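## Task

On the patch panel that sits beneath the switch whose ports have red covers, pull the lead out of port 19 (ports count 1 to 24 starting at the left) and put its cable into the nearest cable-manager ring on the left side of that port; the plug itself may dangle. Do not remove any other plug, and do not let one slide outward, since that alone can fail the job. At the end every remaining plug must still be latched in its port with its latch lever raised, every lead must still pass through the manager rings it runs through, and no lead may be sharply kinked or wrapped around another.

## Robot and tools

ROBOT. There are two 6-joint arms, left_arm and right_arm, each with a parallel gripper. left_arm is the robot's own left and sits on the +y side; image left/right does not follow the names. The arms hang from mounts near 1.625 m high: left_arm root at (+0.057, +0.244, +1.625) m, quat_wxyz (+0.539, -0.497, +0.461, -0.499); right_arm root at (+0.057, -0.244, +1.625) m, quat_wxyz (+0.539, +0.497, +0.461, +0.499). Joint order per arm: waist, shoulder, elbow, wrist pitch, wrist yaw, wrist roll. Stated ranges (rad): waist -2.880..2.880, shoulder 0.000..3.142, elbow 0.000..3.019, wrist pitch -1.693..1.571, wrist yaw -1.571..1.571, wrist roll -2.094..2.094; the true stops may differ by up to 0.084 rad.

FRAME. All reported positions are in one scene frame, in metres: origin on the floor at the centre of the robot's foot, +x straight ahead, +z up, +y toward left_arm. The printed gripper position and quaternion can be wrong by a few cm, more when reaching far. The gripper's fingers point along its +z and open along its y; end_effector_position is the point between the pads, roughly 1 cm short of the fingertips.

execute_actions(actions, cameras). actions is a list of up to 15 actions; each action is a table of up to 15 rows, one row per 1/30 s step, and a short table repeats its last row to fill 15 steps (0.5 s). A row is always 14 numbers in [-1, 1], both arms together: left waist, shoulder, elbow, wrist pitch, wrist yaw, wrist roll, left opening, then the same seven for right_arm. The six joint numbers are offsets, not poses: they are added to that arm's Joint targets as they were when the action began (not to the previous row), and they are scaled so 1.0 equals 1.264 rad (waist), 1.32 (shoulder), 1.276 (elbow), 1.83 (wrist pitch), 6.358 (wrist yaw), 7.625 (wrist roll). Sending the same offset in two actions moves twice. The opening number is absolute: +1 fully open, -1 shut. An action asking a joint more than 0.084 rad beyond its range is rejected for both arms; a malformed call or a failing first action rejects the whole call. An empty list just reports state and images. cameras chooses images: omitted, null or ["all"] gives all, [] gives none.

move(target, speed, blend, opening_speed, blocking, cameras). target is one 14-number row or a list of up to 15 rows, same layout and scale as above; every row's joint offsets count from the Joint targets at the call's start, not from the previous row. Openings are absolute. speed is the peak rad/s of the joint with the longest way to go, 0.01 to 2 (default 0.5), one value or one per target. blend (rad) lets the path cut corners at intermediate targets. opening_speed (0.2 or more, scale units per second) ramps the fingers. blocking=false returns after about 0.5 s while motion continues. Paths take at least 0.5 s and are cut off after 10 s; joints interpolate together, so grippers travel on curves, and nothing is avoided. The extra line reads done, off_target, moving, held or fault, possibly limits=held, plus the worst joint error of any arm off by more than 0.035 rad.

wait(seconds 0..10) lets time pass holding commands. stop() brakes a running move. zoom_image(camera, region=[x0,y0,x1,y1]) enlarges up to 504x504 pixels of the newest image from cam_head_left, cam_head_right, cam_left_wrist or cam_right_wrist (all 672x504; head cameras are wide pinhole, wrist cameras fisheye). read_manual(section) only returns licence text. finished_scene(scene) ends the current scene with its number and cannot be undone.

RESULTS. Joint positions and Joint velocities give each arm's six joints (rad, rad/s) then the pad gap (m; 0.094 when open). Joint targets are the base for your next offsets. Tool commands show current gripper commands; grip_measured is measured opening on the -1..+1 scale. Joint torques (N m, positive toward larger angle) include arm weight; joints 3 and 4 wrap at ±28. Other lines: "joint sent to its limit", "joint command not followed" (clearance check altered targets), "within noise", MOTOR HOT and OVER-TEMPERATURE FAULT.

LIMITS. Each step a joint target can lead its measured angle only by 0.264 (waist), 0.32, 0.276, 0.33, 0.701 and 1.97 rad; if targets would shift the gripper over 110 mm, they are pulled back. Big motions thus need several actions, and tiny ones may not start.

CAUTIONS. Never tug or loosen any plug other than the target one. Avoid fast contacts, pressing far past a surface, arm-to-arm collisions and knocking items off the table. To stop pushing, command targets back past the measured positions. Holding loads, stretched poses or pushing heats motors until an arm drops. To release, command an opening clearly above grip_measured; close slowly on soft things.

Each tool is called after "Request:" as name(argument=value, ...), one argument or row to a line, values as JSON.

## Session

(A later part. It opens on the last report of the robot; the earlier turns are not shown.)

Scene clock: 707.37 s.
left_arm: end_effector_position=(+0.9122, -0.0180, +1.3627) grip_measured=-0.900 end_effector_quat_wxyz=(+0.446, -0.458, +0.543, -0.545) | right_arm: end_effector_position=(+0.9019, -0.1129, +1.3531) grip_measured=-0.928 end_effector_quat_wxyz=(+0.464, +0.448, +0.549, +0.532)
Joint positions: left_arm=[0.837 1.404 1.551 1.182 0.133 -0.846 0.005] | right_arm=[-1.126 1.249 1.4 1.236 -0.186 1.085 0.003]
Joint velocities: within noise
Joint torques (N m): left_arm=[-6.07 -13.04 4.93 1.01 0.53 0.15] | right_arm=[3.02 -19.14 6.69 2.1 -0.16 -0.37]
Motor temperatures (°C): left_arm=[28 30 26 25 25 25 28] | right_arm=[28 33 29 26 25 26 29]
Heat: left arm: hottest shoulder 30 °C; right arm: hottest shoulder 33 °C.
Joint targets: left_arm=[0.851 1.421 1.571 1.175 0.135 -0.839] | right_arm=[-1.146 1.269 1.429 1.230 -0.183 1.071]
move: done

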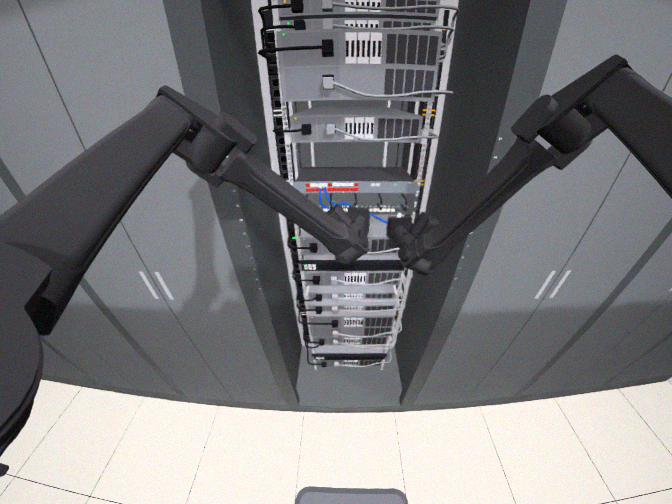

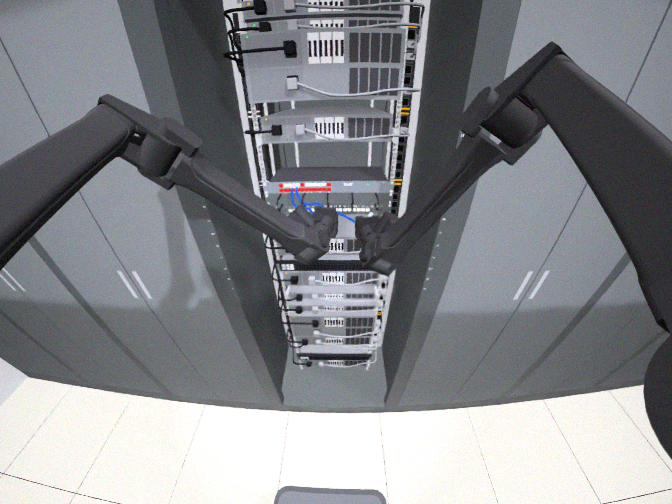

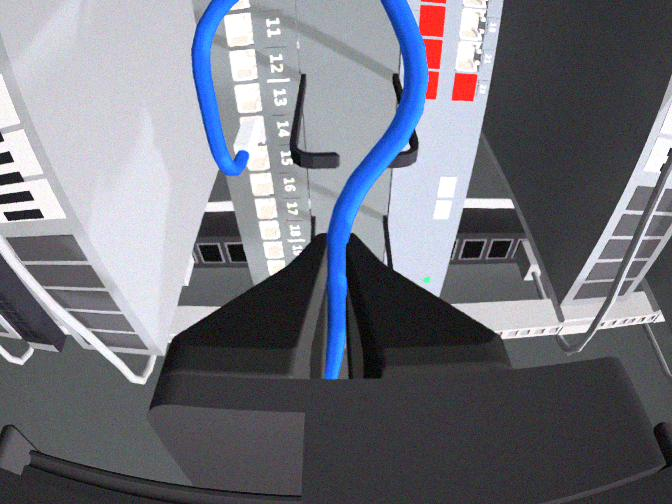

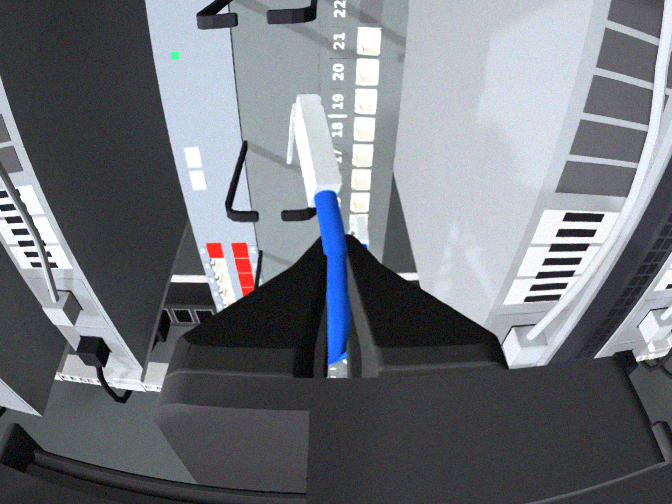

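Request:
move(
  target=[
    [0,0,0,0,0,0,-0.74,0,0,0,0,0,0,-1],
    [-0.038,0.0197,0.0086,-0.0519,0.0193,0.0072,-0.74,0,0,0,0,0,0,-1],
  ],
  opening_speed=0.4,
  speed=0.06,
)

Request:
zoom_image(
  camera="cam_left_wrist",
  region=[220, 160, 460, 400],
)

Scene clock: 724.63 s.
left_arm: end_effector_position=(+0.8973, -0.0637, +1.3533) grip_measured=-0.743 end_effector_quat_wxyz=(+0.405, -0.406, +0.580, -0.579) | right_arm: end_effector_position=(+0.9023, -0.1131, +1.3534) grip_measured=-0.929 end_effector_quat_wxyz=(+0.464, +0.448, +0.549, +0.532)
Joint positions: left_arm=[0.822 1.43 1.56 1.087 0.254 -0.793 0.012] | right_arm=[-1.126 1.249 1.401 1.236 -0.185 1.085 0.003]
Joint velocities: within noise
Joint torques (N m): left_arm=[-9.99 -12.98 5.11 0.95 0.63 0.18] | right_arm=[3.14 -18.96 6.64 2.15 -0.18 -0.37]
Motor temperatures (°C): left_arm=[28 30 26 25 25 25 27] | right_arm=[28 33 29 26 25 26 30]
Heat: left arm: hottest shoulder 30 °C; right arm: hottest shoulder 33 °C.
Joint targets: left_arm=[0.803 1.447 1.583 1.079 0.257 -0.784] | right_arm=[-1.146 1.269 1.429 1.230 -0.183 1.071]
move: done

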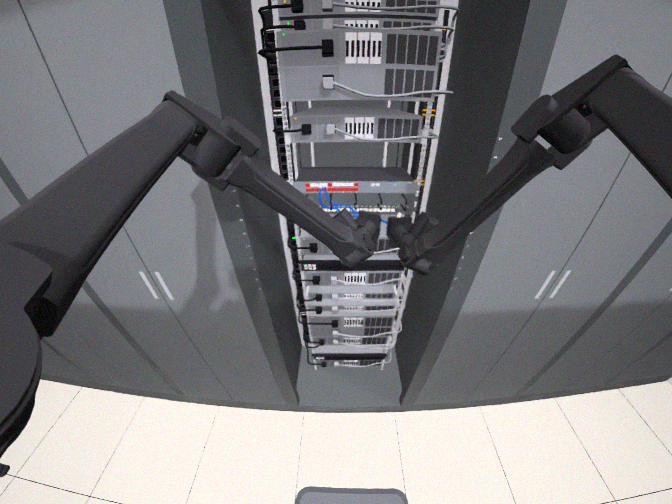

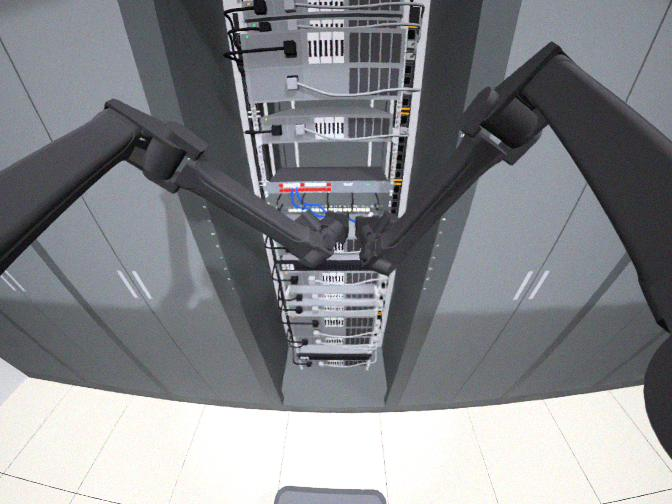

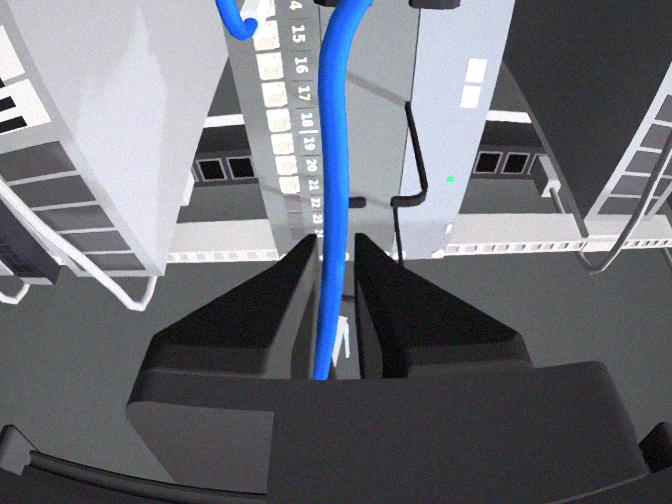

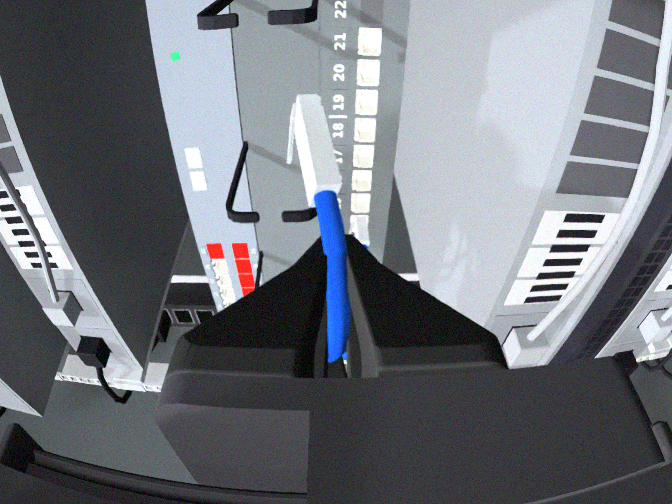

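Scaled by 2.100 from the camera's 672x504 image, which has a finer 960x720 frame.

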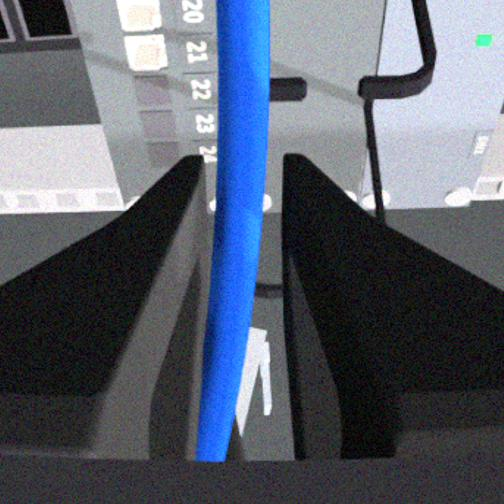

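Request:
move(
  target=[0,0,0,0,0,0,-1,0,0,0,0,0,0,-1],
  opening_speed=0.4,
  cameras=["cam_left_wrist","cam_right_wrist"],
)

Request:
zoom_image(
  camera="cam_left_wrist",
  region=[220, 0, 460, 240],
)

Scene clock: 728.93 s.
left_arm: end_effector_position=(+0.8972, -0.0640, +1.3531) grip_measured=-0.908 end_effector_quat_wxyz=(+0.406, -0.405, +0.581, -0.578) | right_arm: end_effector_position=(+0.9029, -0.1133, +1.3539) grip_measured=-0.929 end_effector_quat_wxyz=(+0.465, +0.447, +0.549, +0.532)
Joint positions: left_arm=[0.822 1.431 1.561 1.087 0.254 -0.789 0.004] | right_arm=[-1.126 1.249 1.403 1.236 -0.185 1.085 0.003]
Joint velocities: within noise
Joint torques (N m): left_arm=[-10.17 -12.69 4.97 1.14 0.59 0.12] | right_arm=[3.08 -19.08 6.48 2.14 -0.18 -0.36]
Motor temperatures (°C): left_arm=[29 30 26 25 25 25 27] | right_arm=[28 33 29 26 25 26 30]
Heat: left arm: hottest shoulder 30 °C; right arm: hottest shoulder 33 °C.
Joint targets: left_arm=[0.803 1.447 1.582 1.080 0.257 -0.784] | right_arm=[-1.146 1.269 1.429 1.230 -0.183 1.071]
move: done
Images, in order (width x height): cam_left_wrist 672x504, cam_right_wrist 672x504.

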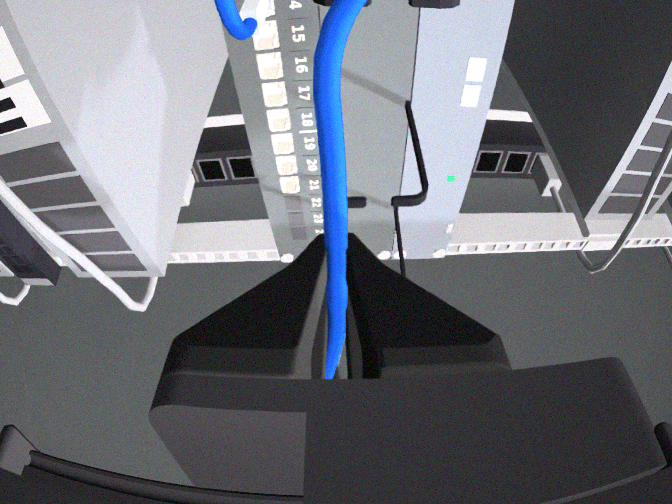

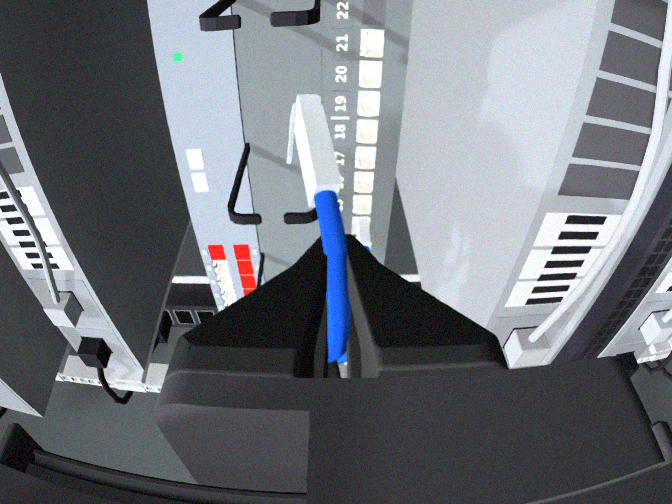

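Scaled by 2.100 from the camera's 672x504 image, which has a finer 960x720 frame.

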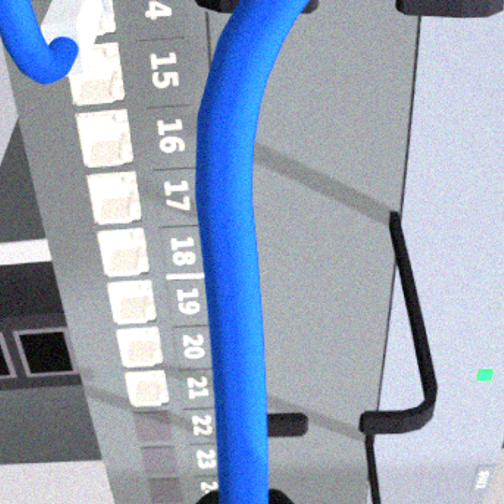

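Request:
move(
  target=[-0.0253,0,0.1089,-0.0749,-0.0014,0.0033,-1,-0.0174,-0.0841,0.105,-0.1432,-0.0267,0.0056,-1],
  speed=0.06,
)

Request:
zoom_image(
  camera="cam_left_wrist",
  region=[220, 0, 460, 240],
)

Request:
zoom_image(
  camera="cam_right_wrist",
  region=[180, 40, 440, 300],
)

Request:
zoom_image(
  camera="cam_head_left",
  region=[320, 180, 450, 260],
)

Scene clock: 753.77 s.
left_arm: end_effector_position=(+0.9449, -0.0640, +1.3748) grip_measured=-0.909 end_effector_quat_wxyz=(+0.404, -0.406, +0.576, -0.583) | right_arm: end_effector_position=(+0.9525, -0.1110, +1.3837) grip_measured=-0.930 end_effector_quat_wxyz=(+0.411, +0.403, +0.586, +0.570)
Joint positions: left_arm=[0.79 1.431 1.692 0.953 0.249 -0.772 0.004] | right_arm=[-1.152 1.188 1.522 0.974 -0.344 1.098 0.003]
Joint velocities: within noise
Joint torques (N m): left_arm=[-9.88 -13.63 6.08 0.95 0.49 0.25] | right_arm=[2.96 -25.05 9.52 2.13 -0.59 -0.13]
Motor temperatures (°C): left_arm=[29 30 27 25 26 25 28] | right_arm=[28 33 29 26 25 26 31]
Heat: left arm: hottest shoulder 30 °C; right arm: hottest shoulder 33 °C.
Joint targets: left_arm=[0.771 1.446 1.721 0.942 0.248 -0.759] | right_arm=[-1.168 1.159 1.563 0.968 -0.352 1.114]
move: off_target (right_arm); right_arm: the elbow is farthest, 0.041 rad from its target

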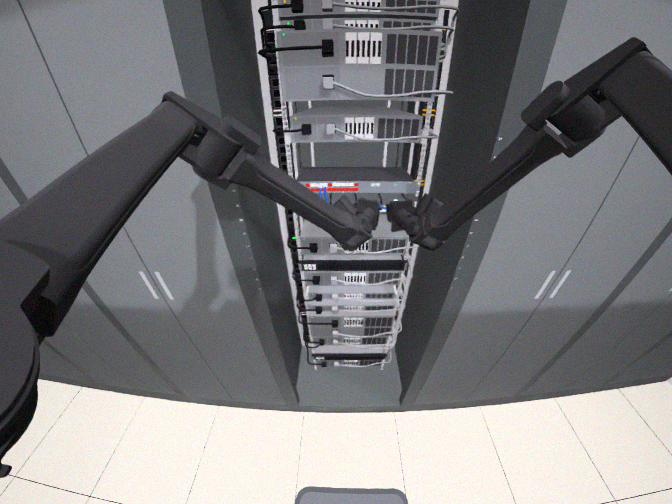

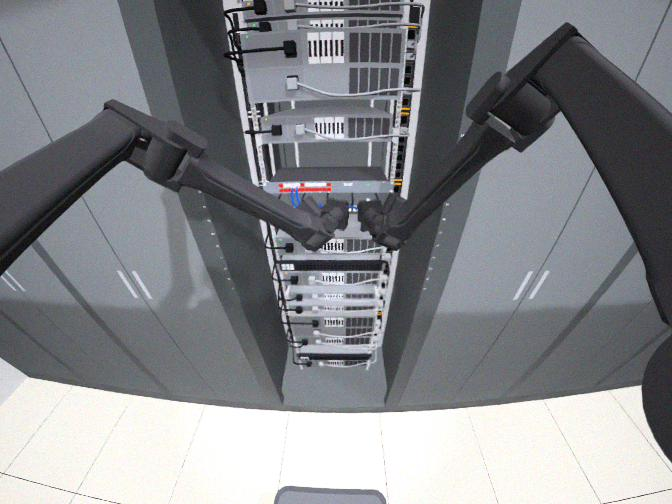

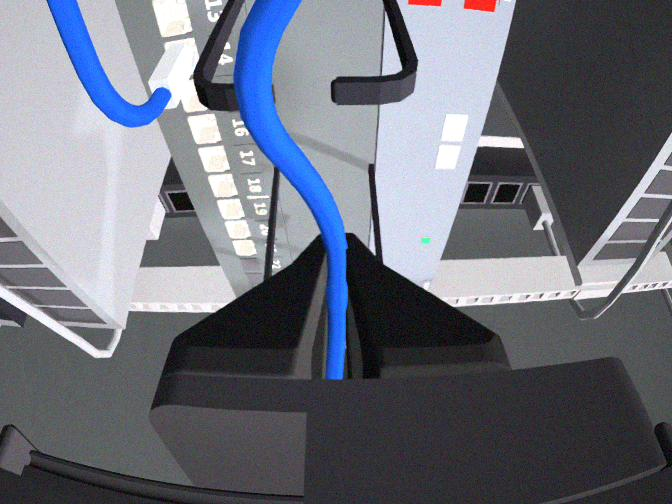

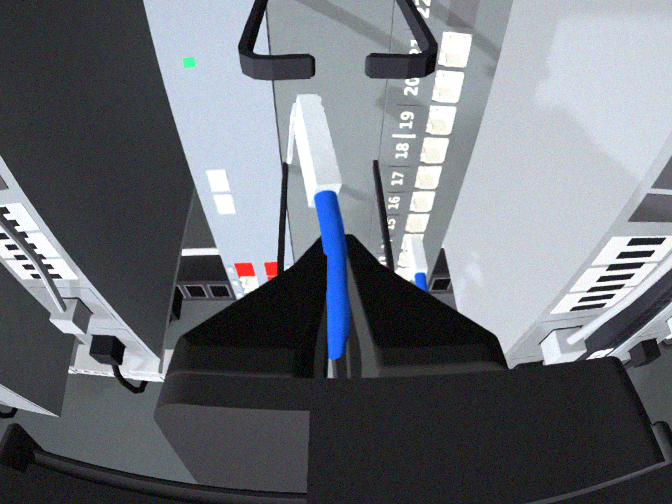

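Scaled by 2.100 from the camera's 672x504 image, which has a finer 960x720 frame.

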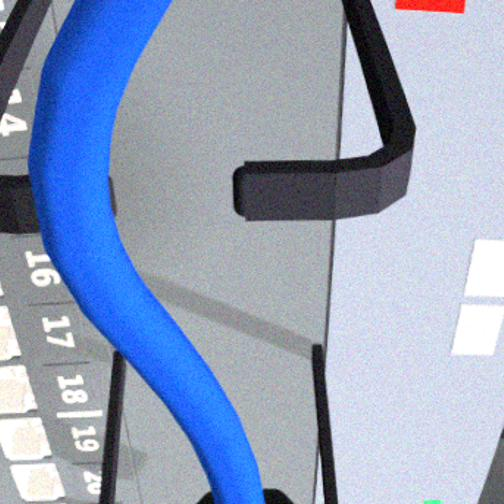

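Scaled by 1.938 from the camera's 672x504 image, which has a finer 960x720 frame.

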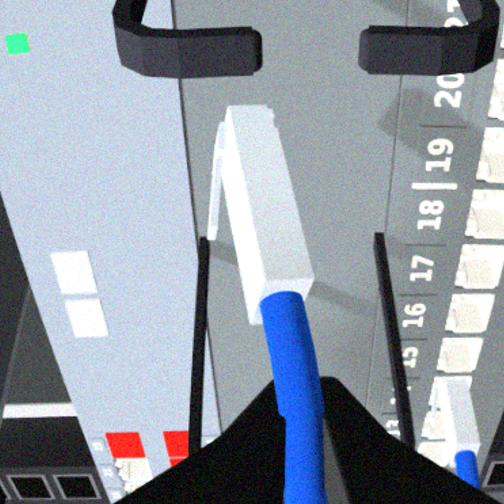

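Scaled by 3.877 from the camera's 672x504 image, which has a finer 960x720 frame.

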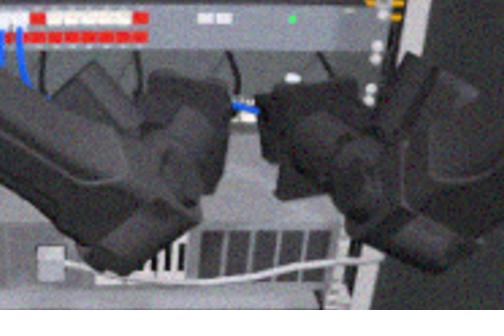

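Request:
move(
  target=[0,0.0172,0.0426,-0.024,0,0,-1,0,0,0.0337,-0.0311,0,0,-1],
  speed=0.04,
)

Request:
zoom_image(
  camera="cam_left_wrist",
  region=[220, 0, 460, 240],
)

Request:
zoom_image(
  camera="cam_right_wrist",
  region=[180, 40, 440, 300],
)

Request:
zoom_image(
  camera="cam_head_left",
  region=[360, 180, 420, 230],
)

Request:
zoom_image(
  camera="cam_head_right",
  region=[325, 180, 385, 230],
)

Scene clock: 783.33 s.
left_arm: end_effector_position=(+0.9591, -0.0665, +1.3752) grip_measured=-0.909 end_effector_quat_wxyz=(+0.402, -0.407, +0.576, -0.584) | right_arm: end_effector_position=(+0.9658, -0.1132, +1.3859) grip_measured=-0.930 end_effector_quat_wxyz=(+0.404, +0.405, +0.591, +0.568)
Joint positions: left_arm=[0.786 1.448 1.748 0.909 0.249 -0.77 0.004] | right_arm=[-1.154 1.188 1.564 0.916 -0.345 1.098 0.003]
Joint velocities: within noise
Joint torques (N m): left_arm=[-9.47 -13.51 6.38 0.79 0.49 0.23] | right_arm=[2.96 -25.64 10.07 2.24 -0.56 -0.11]
Motor temperatures (°C): left_arm=[29 31 27 25 25 25 28] | right_arm=[28 33 31 26 26 26 31]
Heat: left arm: hottest shoulder 31 °C; right arm: hottest shoulder 33 °C.
Joint targets: left_arm=[0.771 1.469 1.776 0.899 0.248 -0.759] | right_arm=[-1.168 1.159 1.606 0.911 -0.353 1.114]
move: off_target (right_arm); right_arm: the elbow is farthest, 0.042 rad from its target

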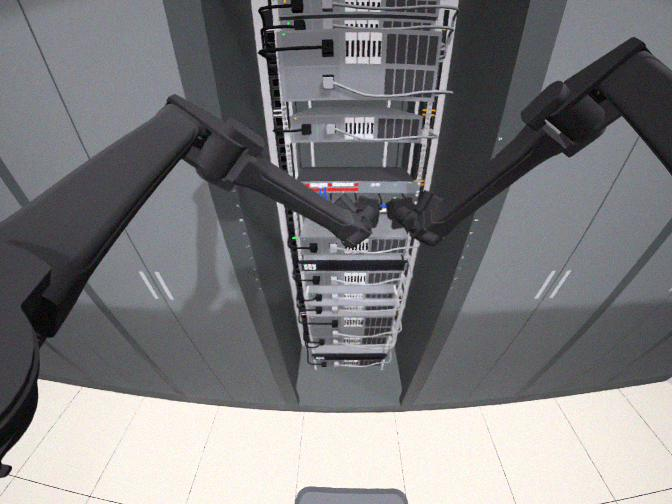

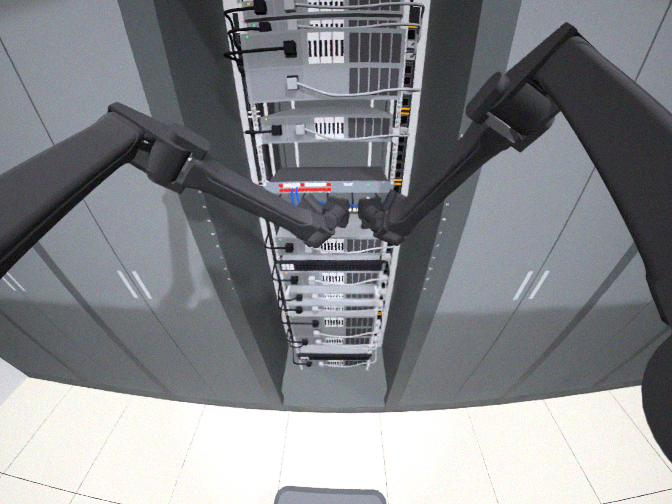

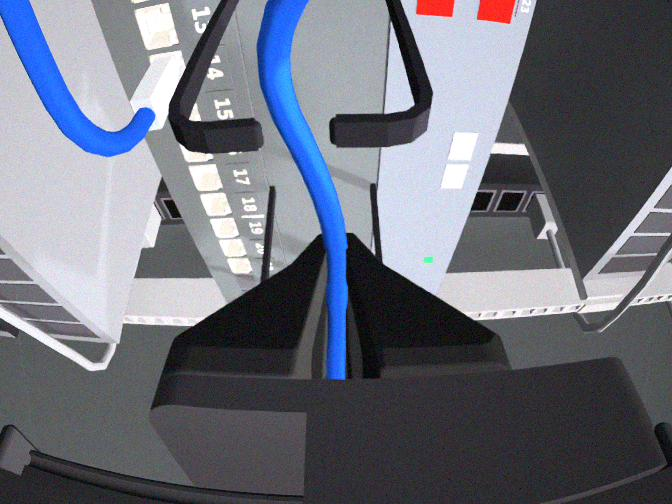

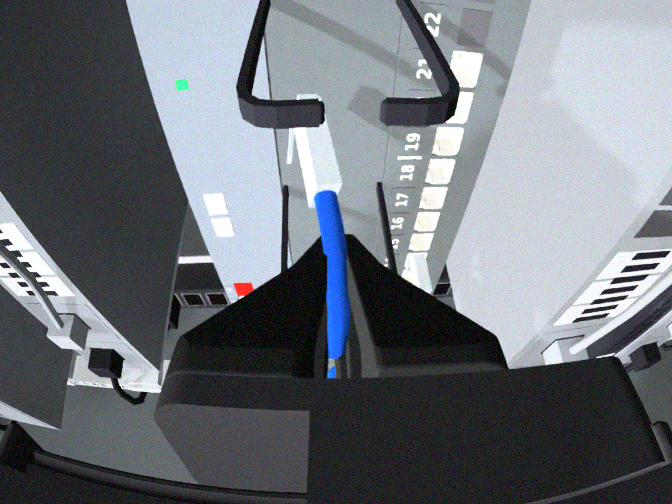

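Scaled by 2.100 from the camera's 672x504 image, which has a finer 960x720 frame.

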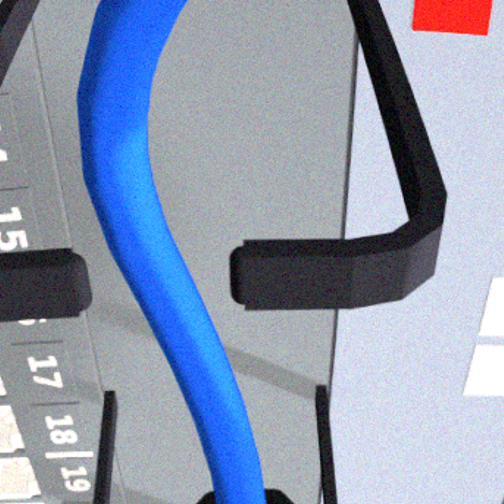

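Scaled by 1.938 from the camera's 672x504 image, which has a finer 960x720 frame.

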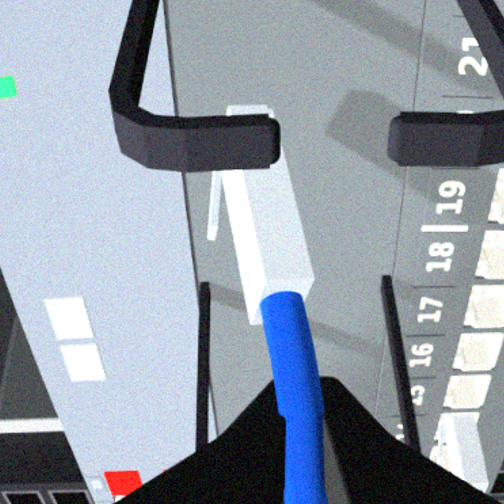

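Scaled by 8.400 from the camera's 672x504 image, which has a finer 960x720 frame.

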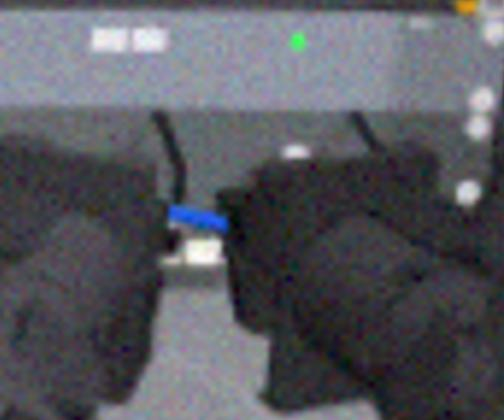

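Scaled by 8.400 from the camera's 672x504 image, which has a finer 960x720 frame.

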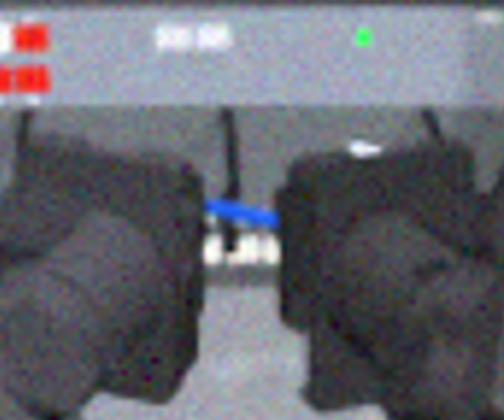

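Request:
move(
  target=[0.0348,0.0098,0.0225,-0.0086,0,0,-1,0,0,0.0175,-0.0185,0,0,-1],
  speed=0.04,
)

Request:
zoom_image(
  camera="cam_head_left",
  region=[360, 180, 420, 230],
)

Request:
zoom_image(
  camera="cam_head_right",
  region=[325, 180, 385, 230],
)

Scene clock: 797.00 s.
left_arm: end_effector_position=(+0.9648, -0.0665, +1.3723) grip_measured=-0.909 end_effector_quat_wxyz=(+0.403, -0.405, +0.578, -0.583) | right_arm: end_effector_position=(+0.9714, -0.1132, +1.3852) grip_measured=-0.930 end_effector_quat_wxyz=(+0.398, +0.408, +0.596, +0.566)
Joint positions: left_arm=[0.791 1.46 1.776 0.894 0.25 -0.77 0.004] | right_arm=[-1.154 1.188 1.582 0.88 -0.345 1.098 0.003]
Joint velocities: within noise
Joint torques (N m): left_arm=[-6.48 -13.27 6.5 0.84 0.42 0.22] | right_arm=[2.78 -25.82 10.56 2.36 -0.57 -0.11]
Motor temperatures (°C): left_arm=[29 31 27 25 25 25 28] | right_arm=[28 34 31 25 26 26 31]
Heat: left arm: hottest shoulder 31 °C; right arm: hottest shoulder 34 °C.
Joint targets: left_arm=[0.815 1.482 1.804 0.883 0.248 -0.759] | right_arm=[-1.168 1.159 1.628 0.877 -0.352 1.114]
move: off_target (right_arm); right_arm: the elbow is farthest, 0.046 rad from its target

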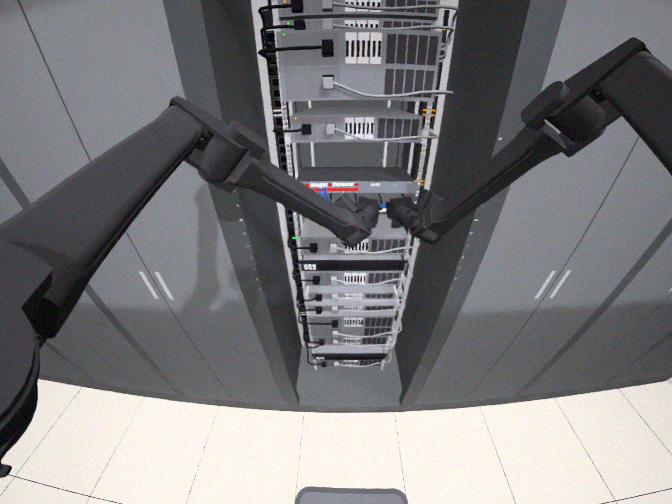

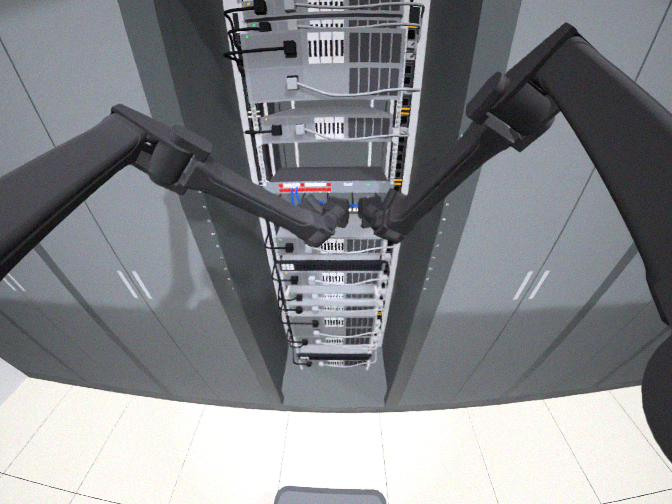

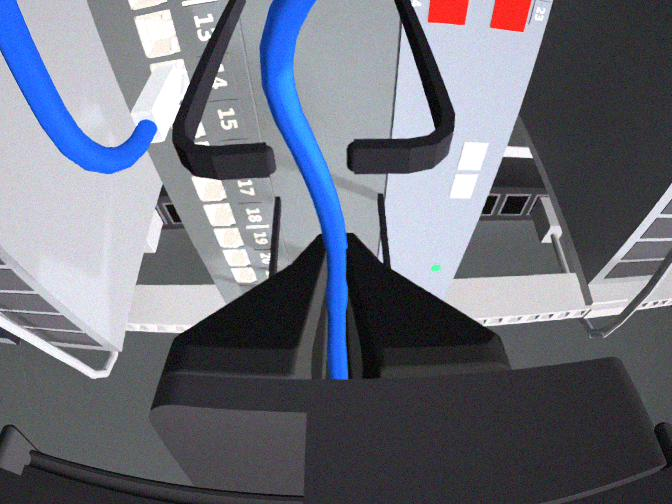

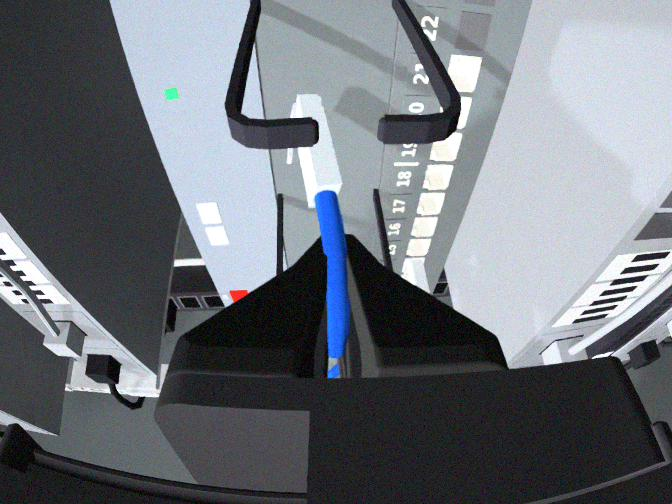

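Scaled by 8.400 from the camera's 672x504 image, which has a finer 960x720 frame.

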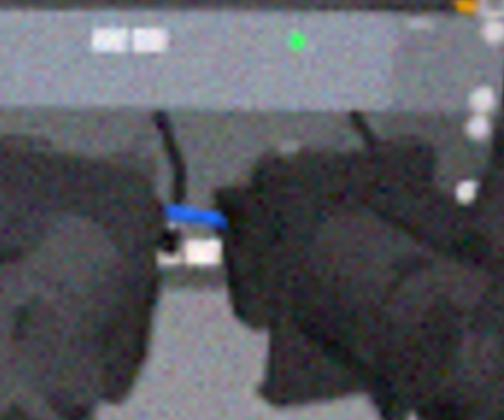

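Scaled by 8.400 from the camera's 672x504 image, which has a finer 960x720 frame.

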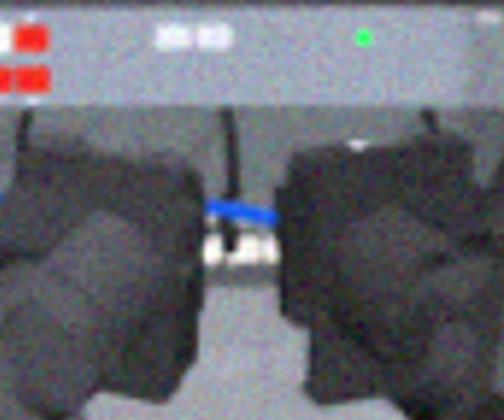

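Request:
move(
  target=[0.007,0.008,0.007,0,0,0,-1,0,0,0,0,0,0,-1],
  speed=0.03,
  cameras=["cam_left_wrist","cam_head_left","cam_head_right"],
)

Request:
zoom_image(
  camera="cam_head_left",
  region=[370, 190, 400, 220],
)

Request:
zoom_image(
  camera="cam_head_right",
  region=[340, 190, 370, 220],
)

Scene clock: 814.53 s.
left_arm: end_effector_position=(+0.9656, -0.0667, +1.3688) grip_measured=-0.909 end_effector_quat_wxyz=(+0.405, -0.404, +0.579, -0.582) | right_arm: end_effector_position=(+0.9715, -0.1130, +1.3848) grip_measured=-0.930 end_effector_quat_wxyz=(+0.397, +0.408, +0.596, +0.566)
Joint positions: left_arm=[0.796 1.468 1.786 0.894 0.253 -0.77 0.004] | right_arm=[-1.154 1.188 1.583 0.877 -0.345 1.098 0.003]
Joint velocities: within noise
Joint torques (N m): left_arm=[-5.48 -13.04 6.48 0.87 0.34 0.21] | right_arm=[2.9 -25.99 10.54 2.51 -0.57 -0.11]
Motor temperatures (°C): left_arm=[29 31 27 25 25 25 28] | right_arm=[28 34 32 25 26 26 31]
Heat: left arm: hottest shoulder 31 °C; right arm: hottest shoulder 34 °C.
Joint targets: left_arm=[0.824 1.493 1.813 0.883 0.248 -0.759] | right_arm=[-1.168 1.159 1.628 0.877 -0.352 1.114]
move: off_target (right_arm); right_arm: the elbow is farthest, 0.045 rad from its target
Images, in order (width x height): cam_head_left 672x504, cam_head_right 672x504, cam_left_wrist 672x504.

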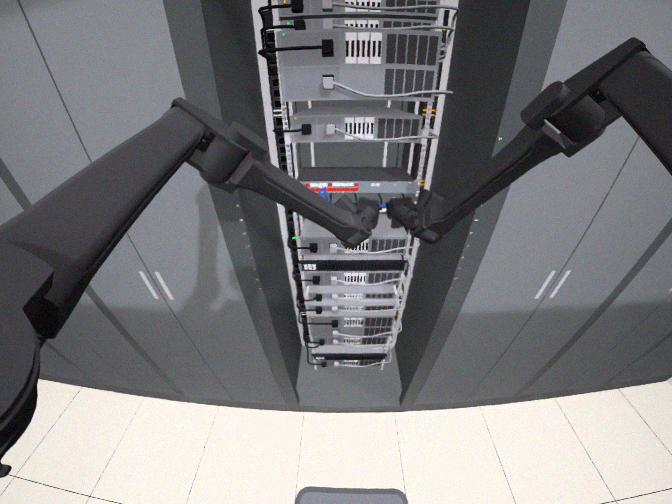

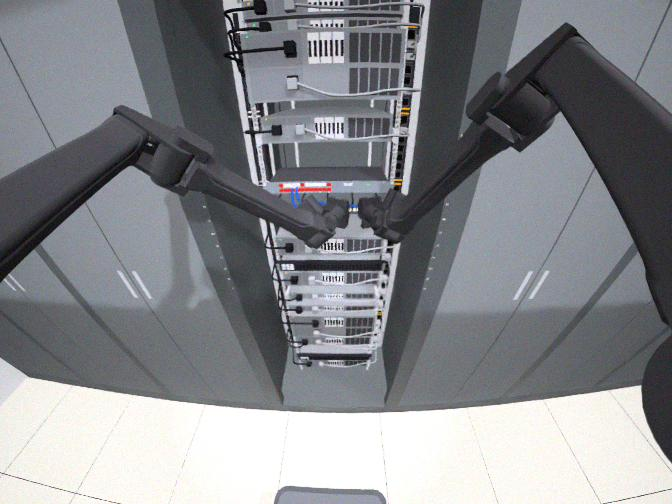

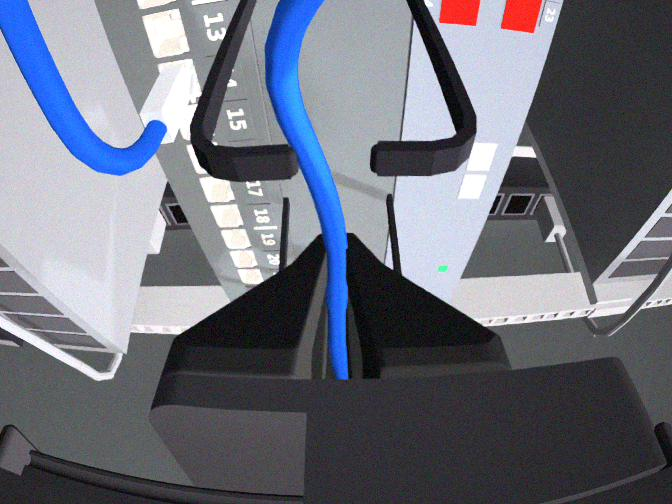

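Scaled by 16.800 from the camera's 672x504 image, which has a finer 960x720 frame.

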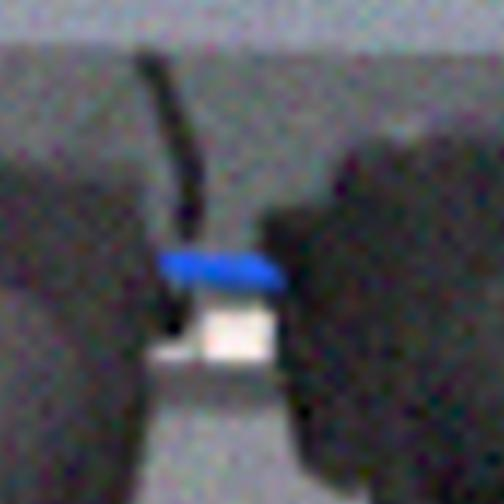

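Scaled by 16.800 from the camera's 672x504 image, which has a finer 960x720 frame.

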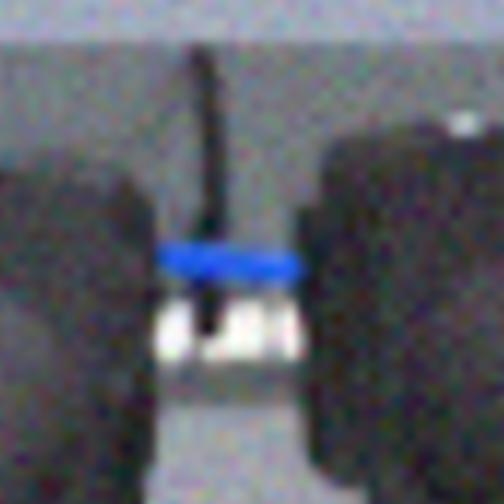

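Request:
move(
  target=[0.0028,0.0092,0.0397,-0.021,0,0,-1,0,0,0.0365,-0.035,0,0,-1],
  speed=0.03,
)

Request:
zoom_image(
  camera="cam_head_left",
  region=[370, 190, 400, 220],
)

Request:
zoom_image(
  camera="cam_head_right",
  region=[340, 190, 370, 220],
)

Scene clock: 830.47 s.
left_arm: end_effector_position=(+0.9766, -0.0675, +1.3678) grip_measured=-0.909 end_effector_quat_wxyz=(+0.403, -0.402, +0.580, -0.582) | right_arm: end_effector_position=(+0.9828, -0.1137, +1.3854) grip_measured=-0.930 end_effector_quat_wxyz=(+0.386, +0.412, +0.603, +0.563)
Joint positions: left_arm=[0.798 1.482 1.833 0.856 0.256 -0.77 0.004] | right_arm=[-1.154 1.188 1.621 0.811 -0.345 1.098 0.003]
Joint velocities: within noise
Joint torques (N m): left_arm=[-5.95 -13.39 6.97 0.72 0.24 0.24] | right_arm=[2.67 -26.17 11.63 2.62 -0.58 -0.11]
Motor temperatures (°C): left_arm=[29 31 27 25 25 25 28] | right_arm=[28 35 33 25 26 26 31]
Heat: left arm: hottest shoulder 31 °C; right arm: hottest shoulder 35 °C.
Joint targets: left_arm=[0.827 1.505 1.864 0.844 0.249 -0.759] | right_arm=[-1.168 1.159 1.675 0.813 -0.352 1.114]
move: off_target (right_arm); right_arm: the elbow is farthest, 0.053 rad from its target

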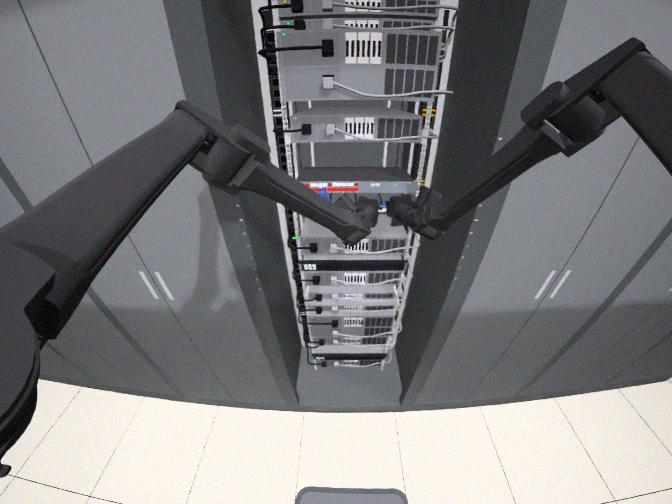

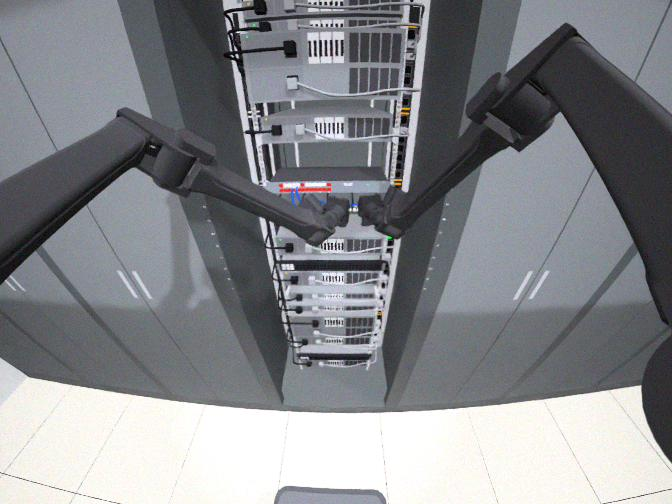

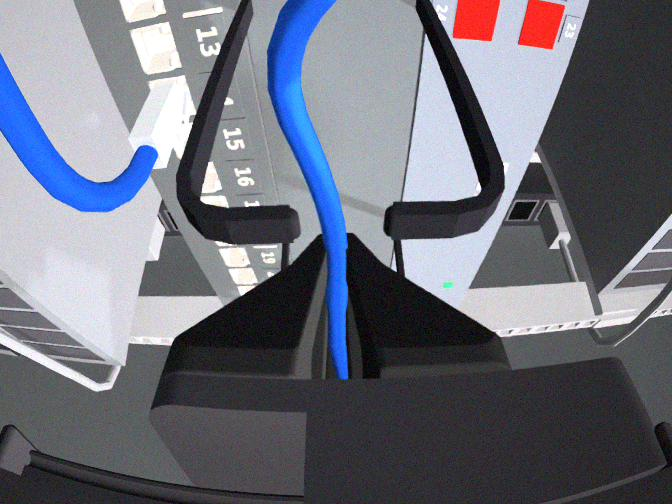

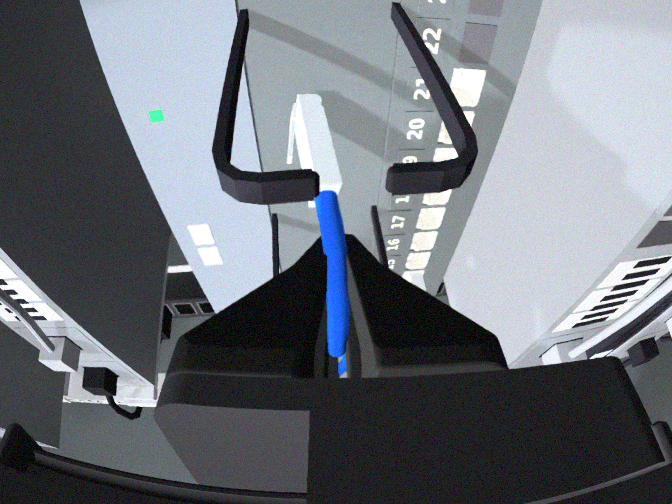

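Scaled by 16.800 from the camera's 672x504 image, which has a finer 960x720 frame.

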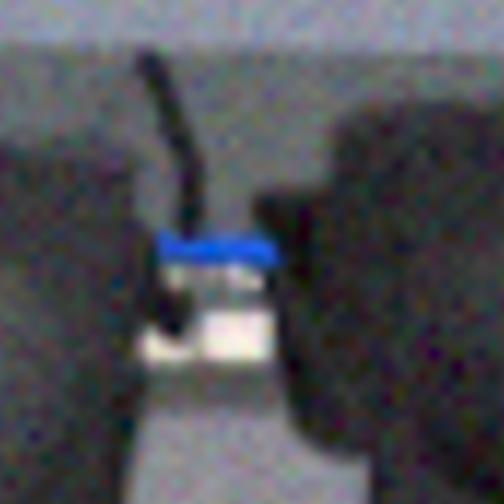

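Scaled by 16.800 from the camera's 672x504 image, which has a finer 960x720 frame.

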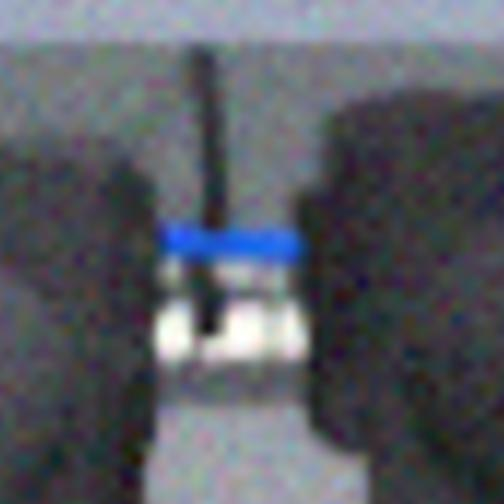

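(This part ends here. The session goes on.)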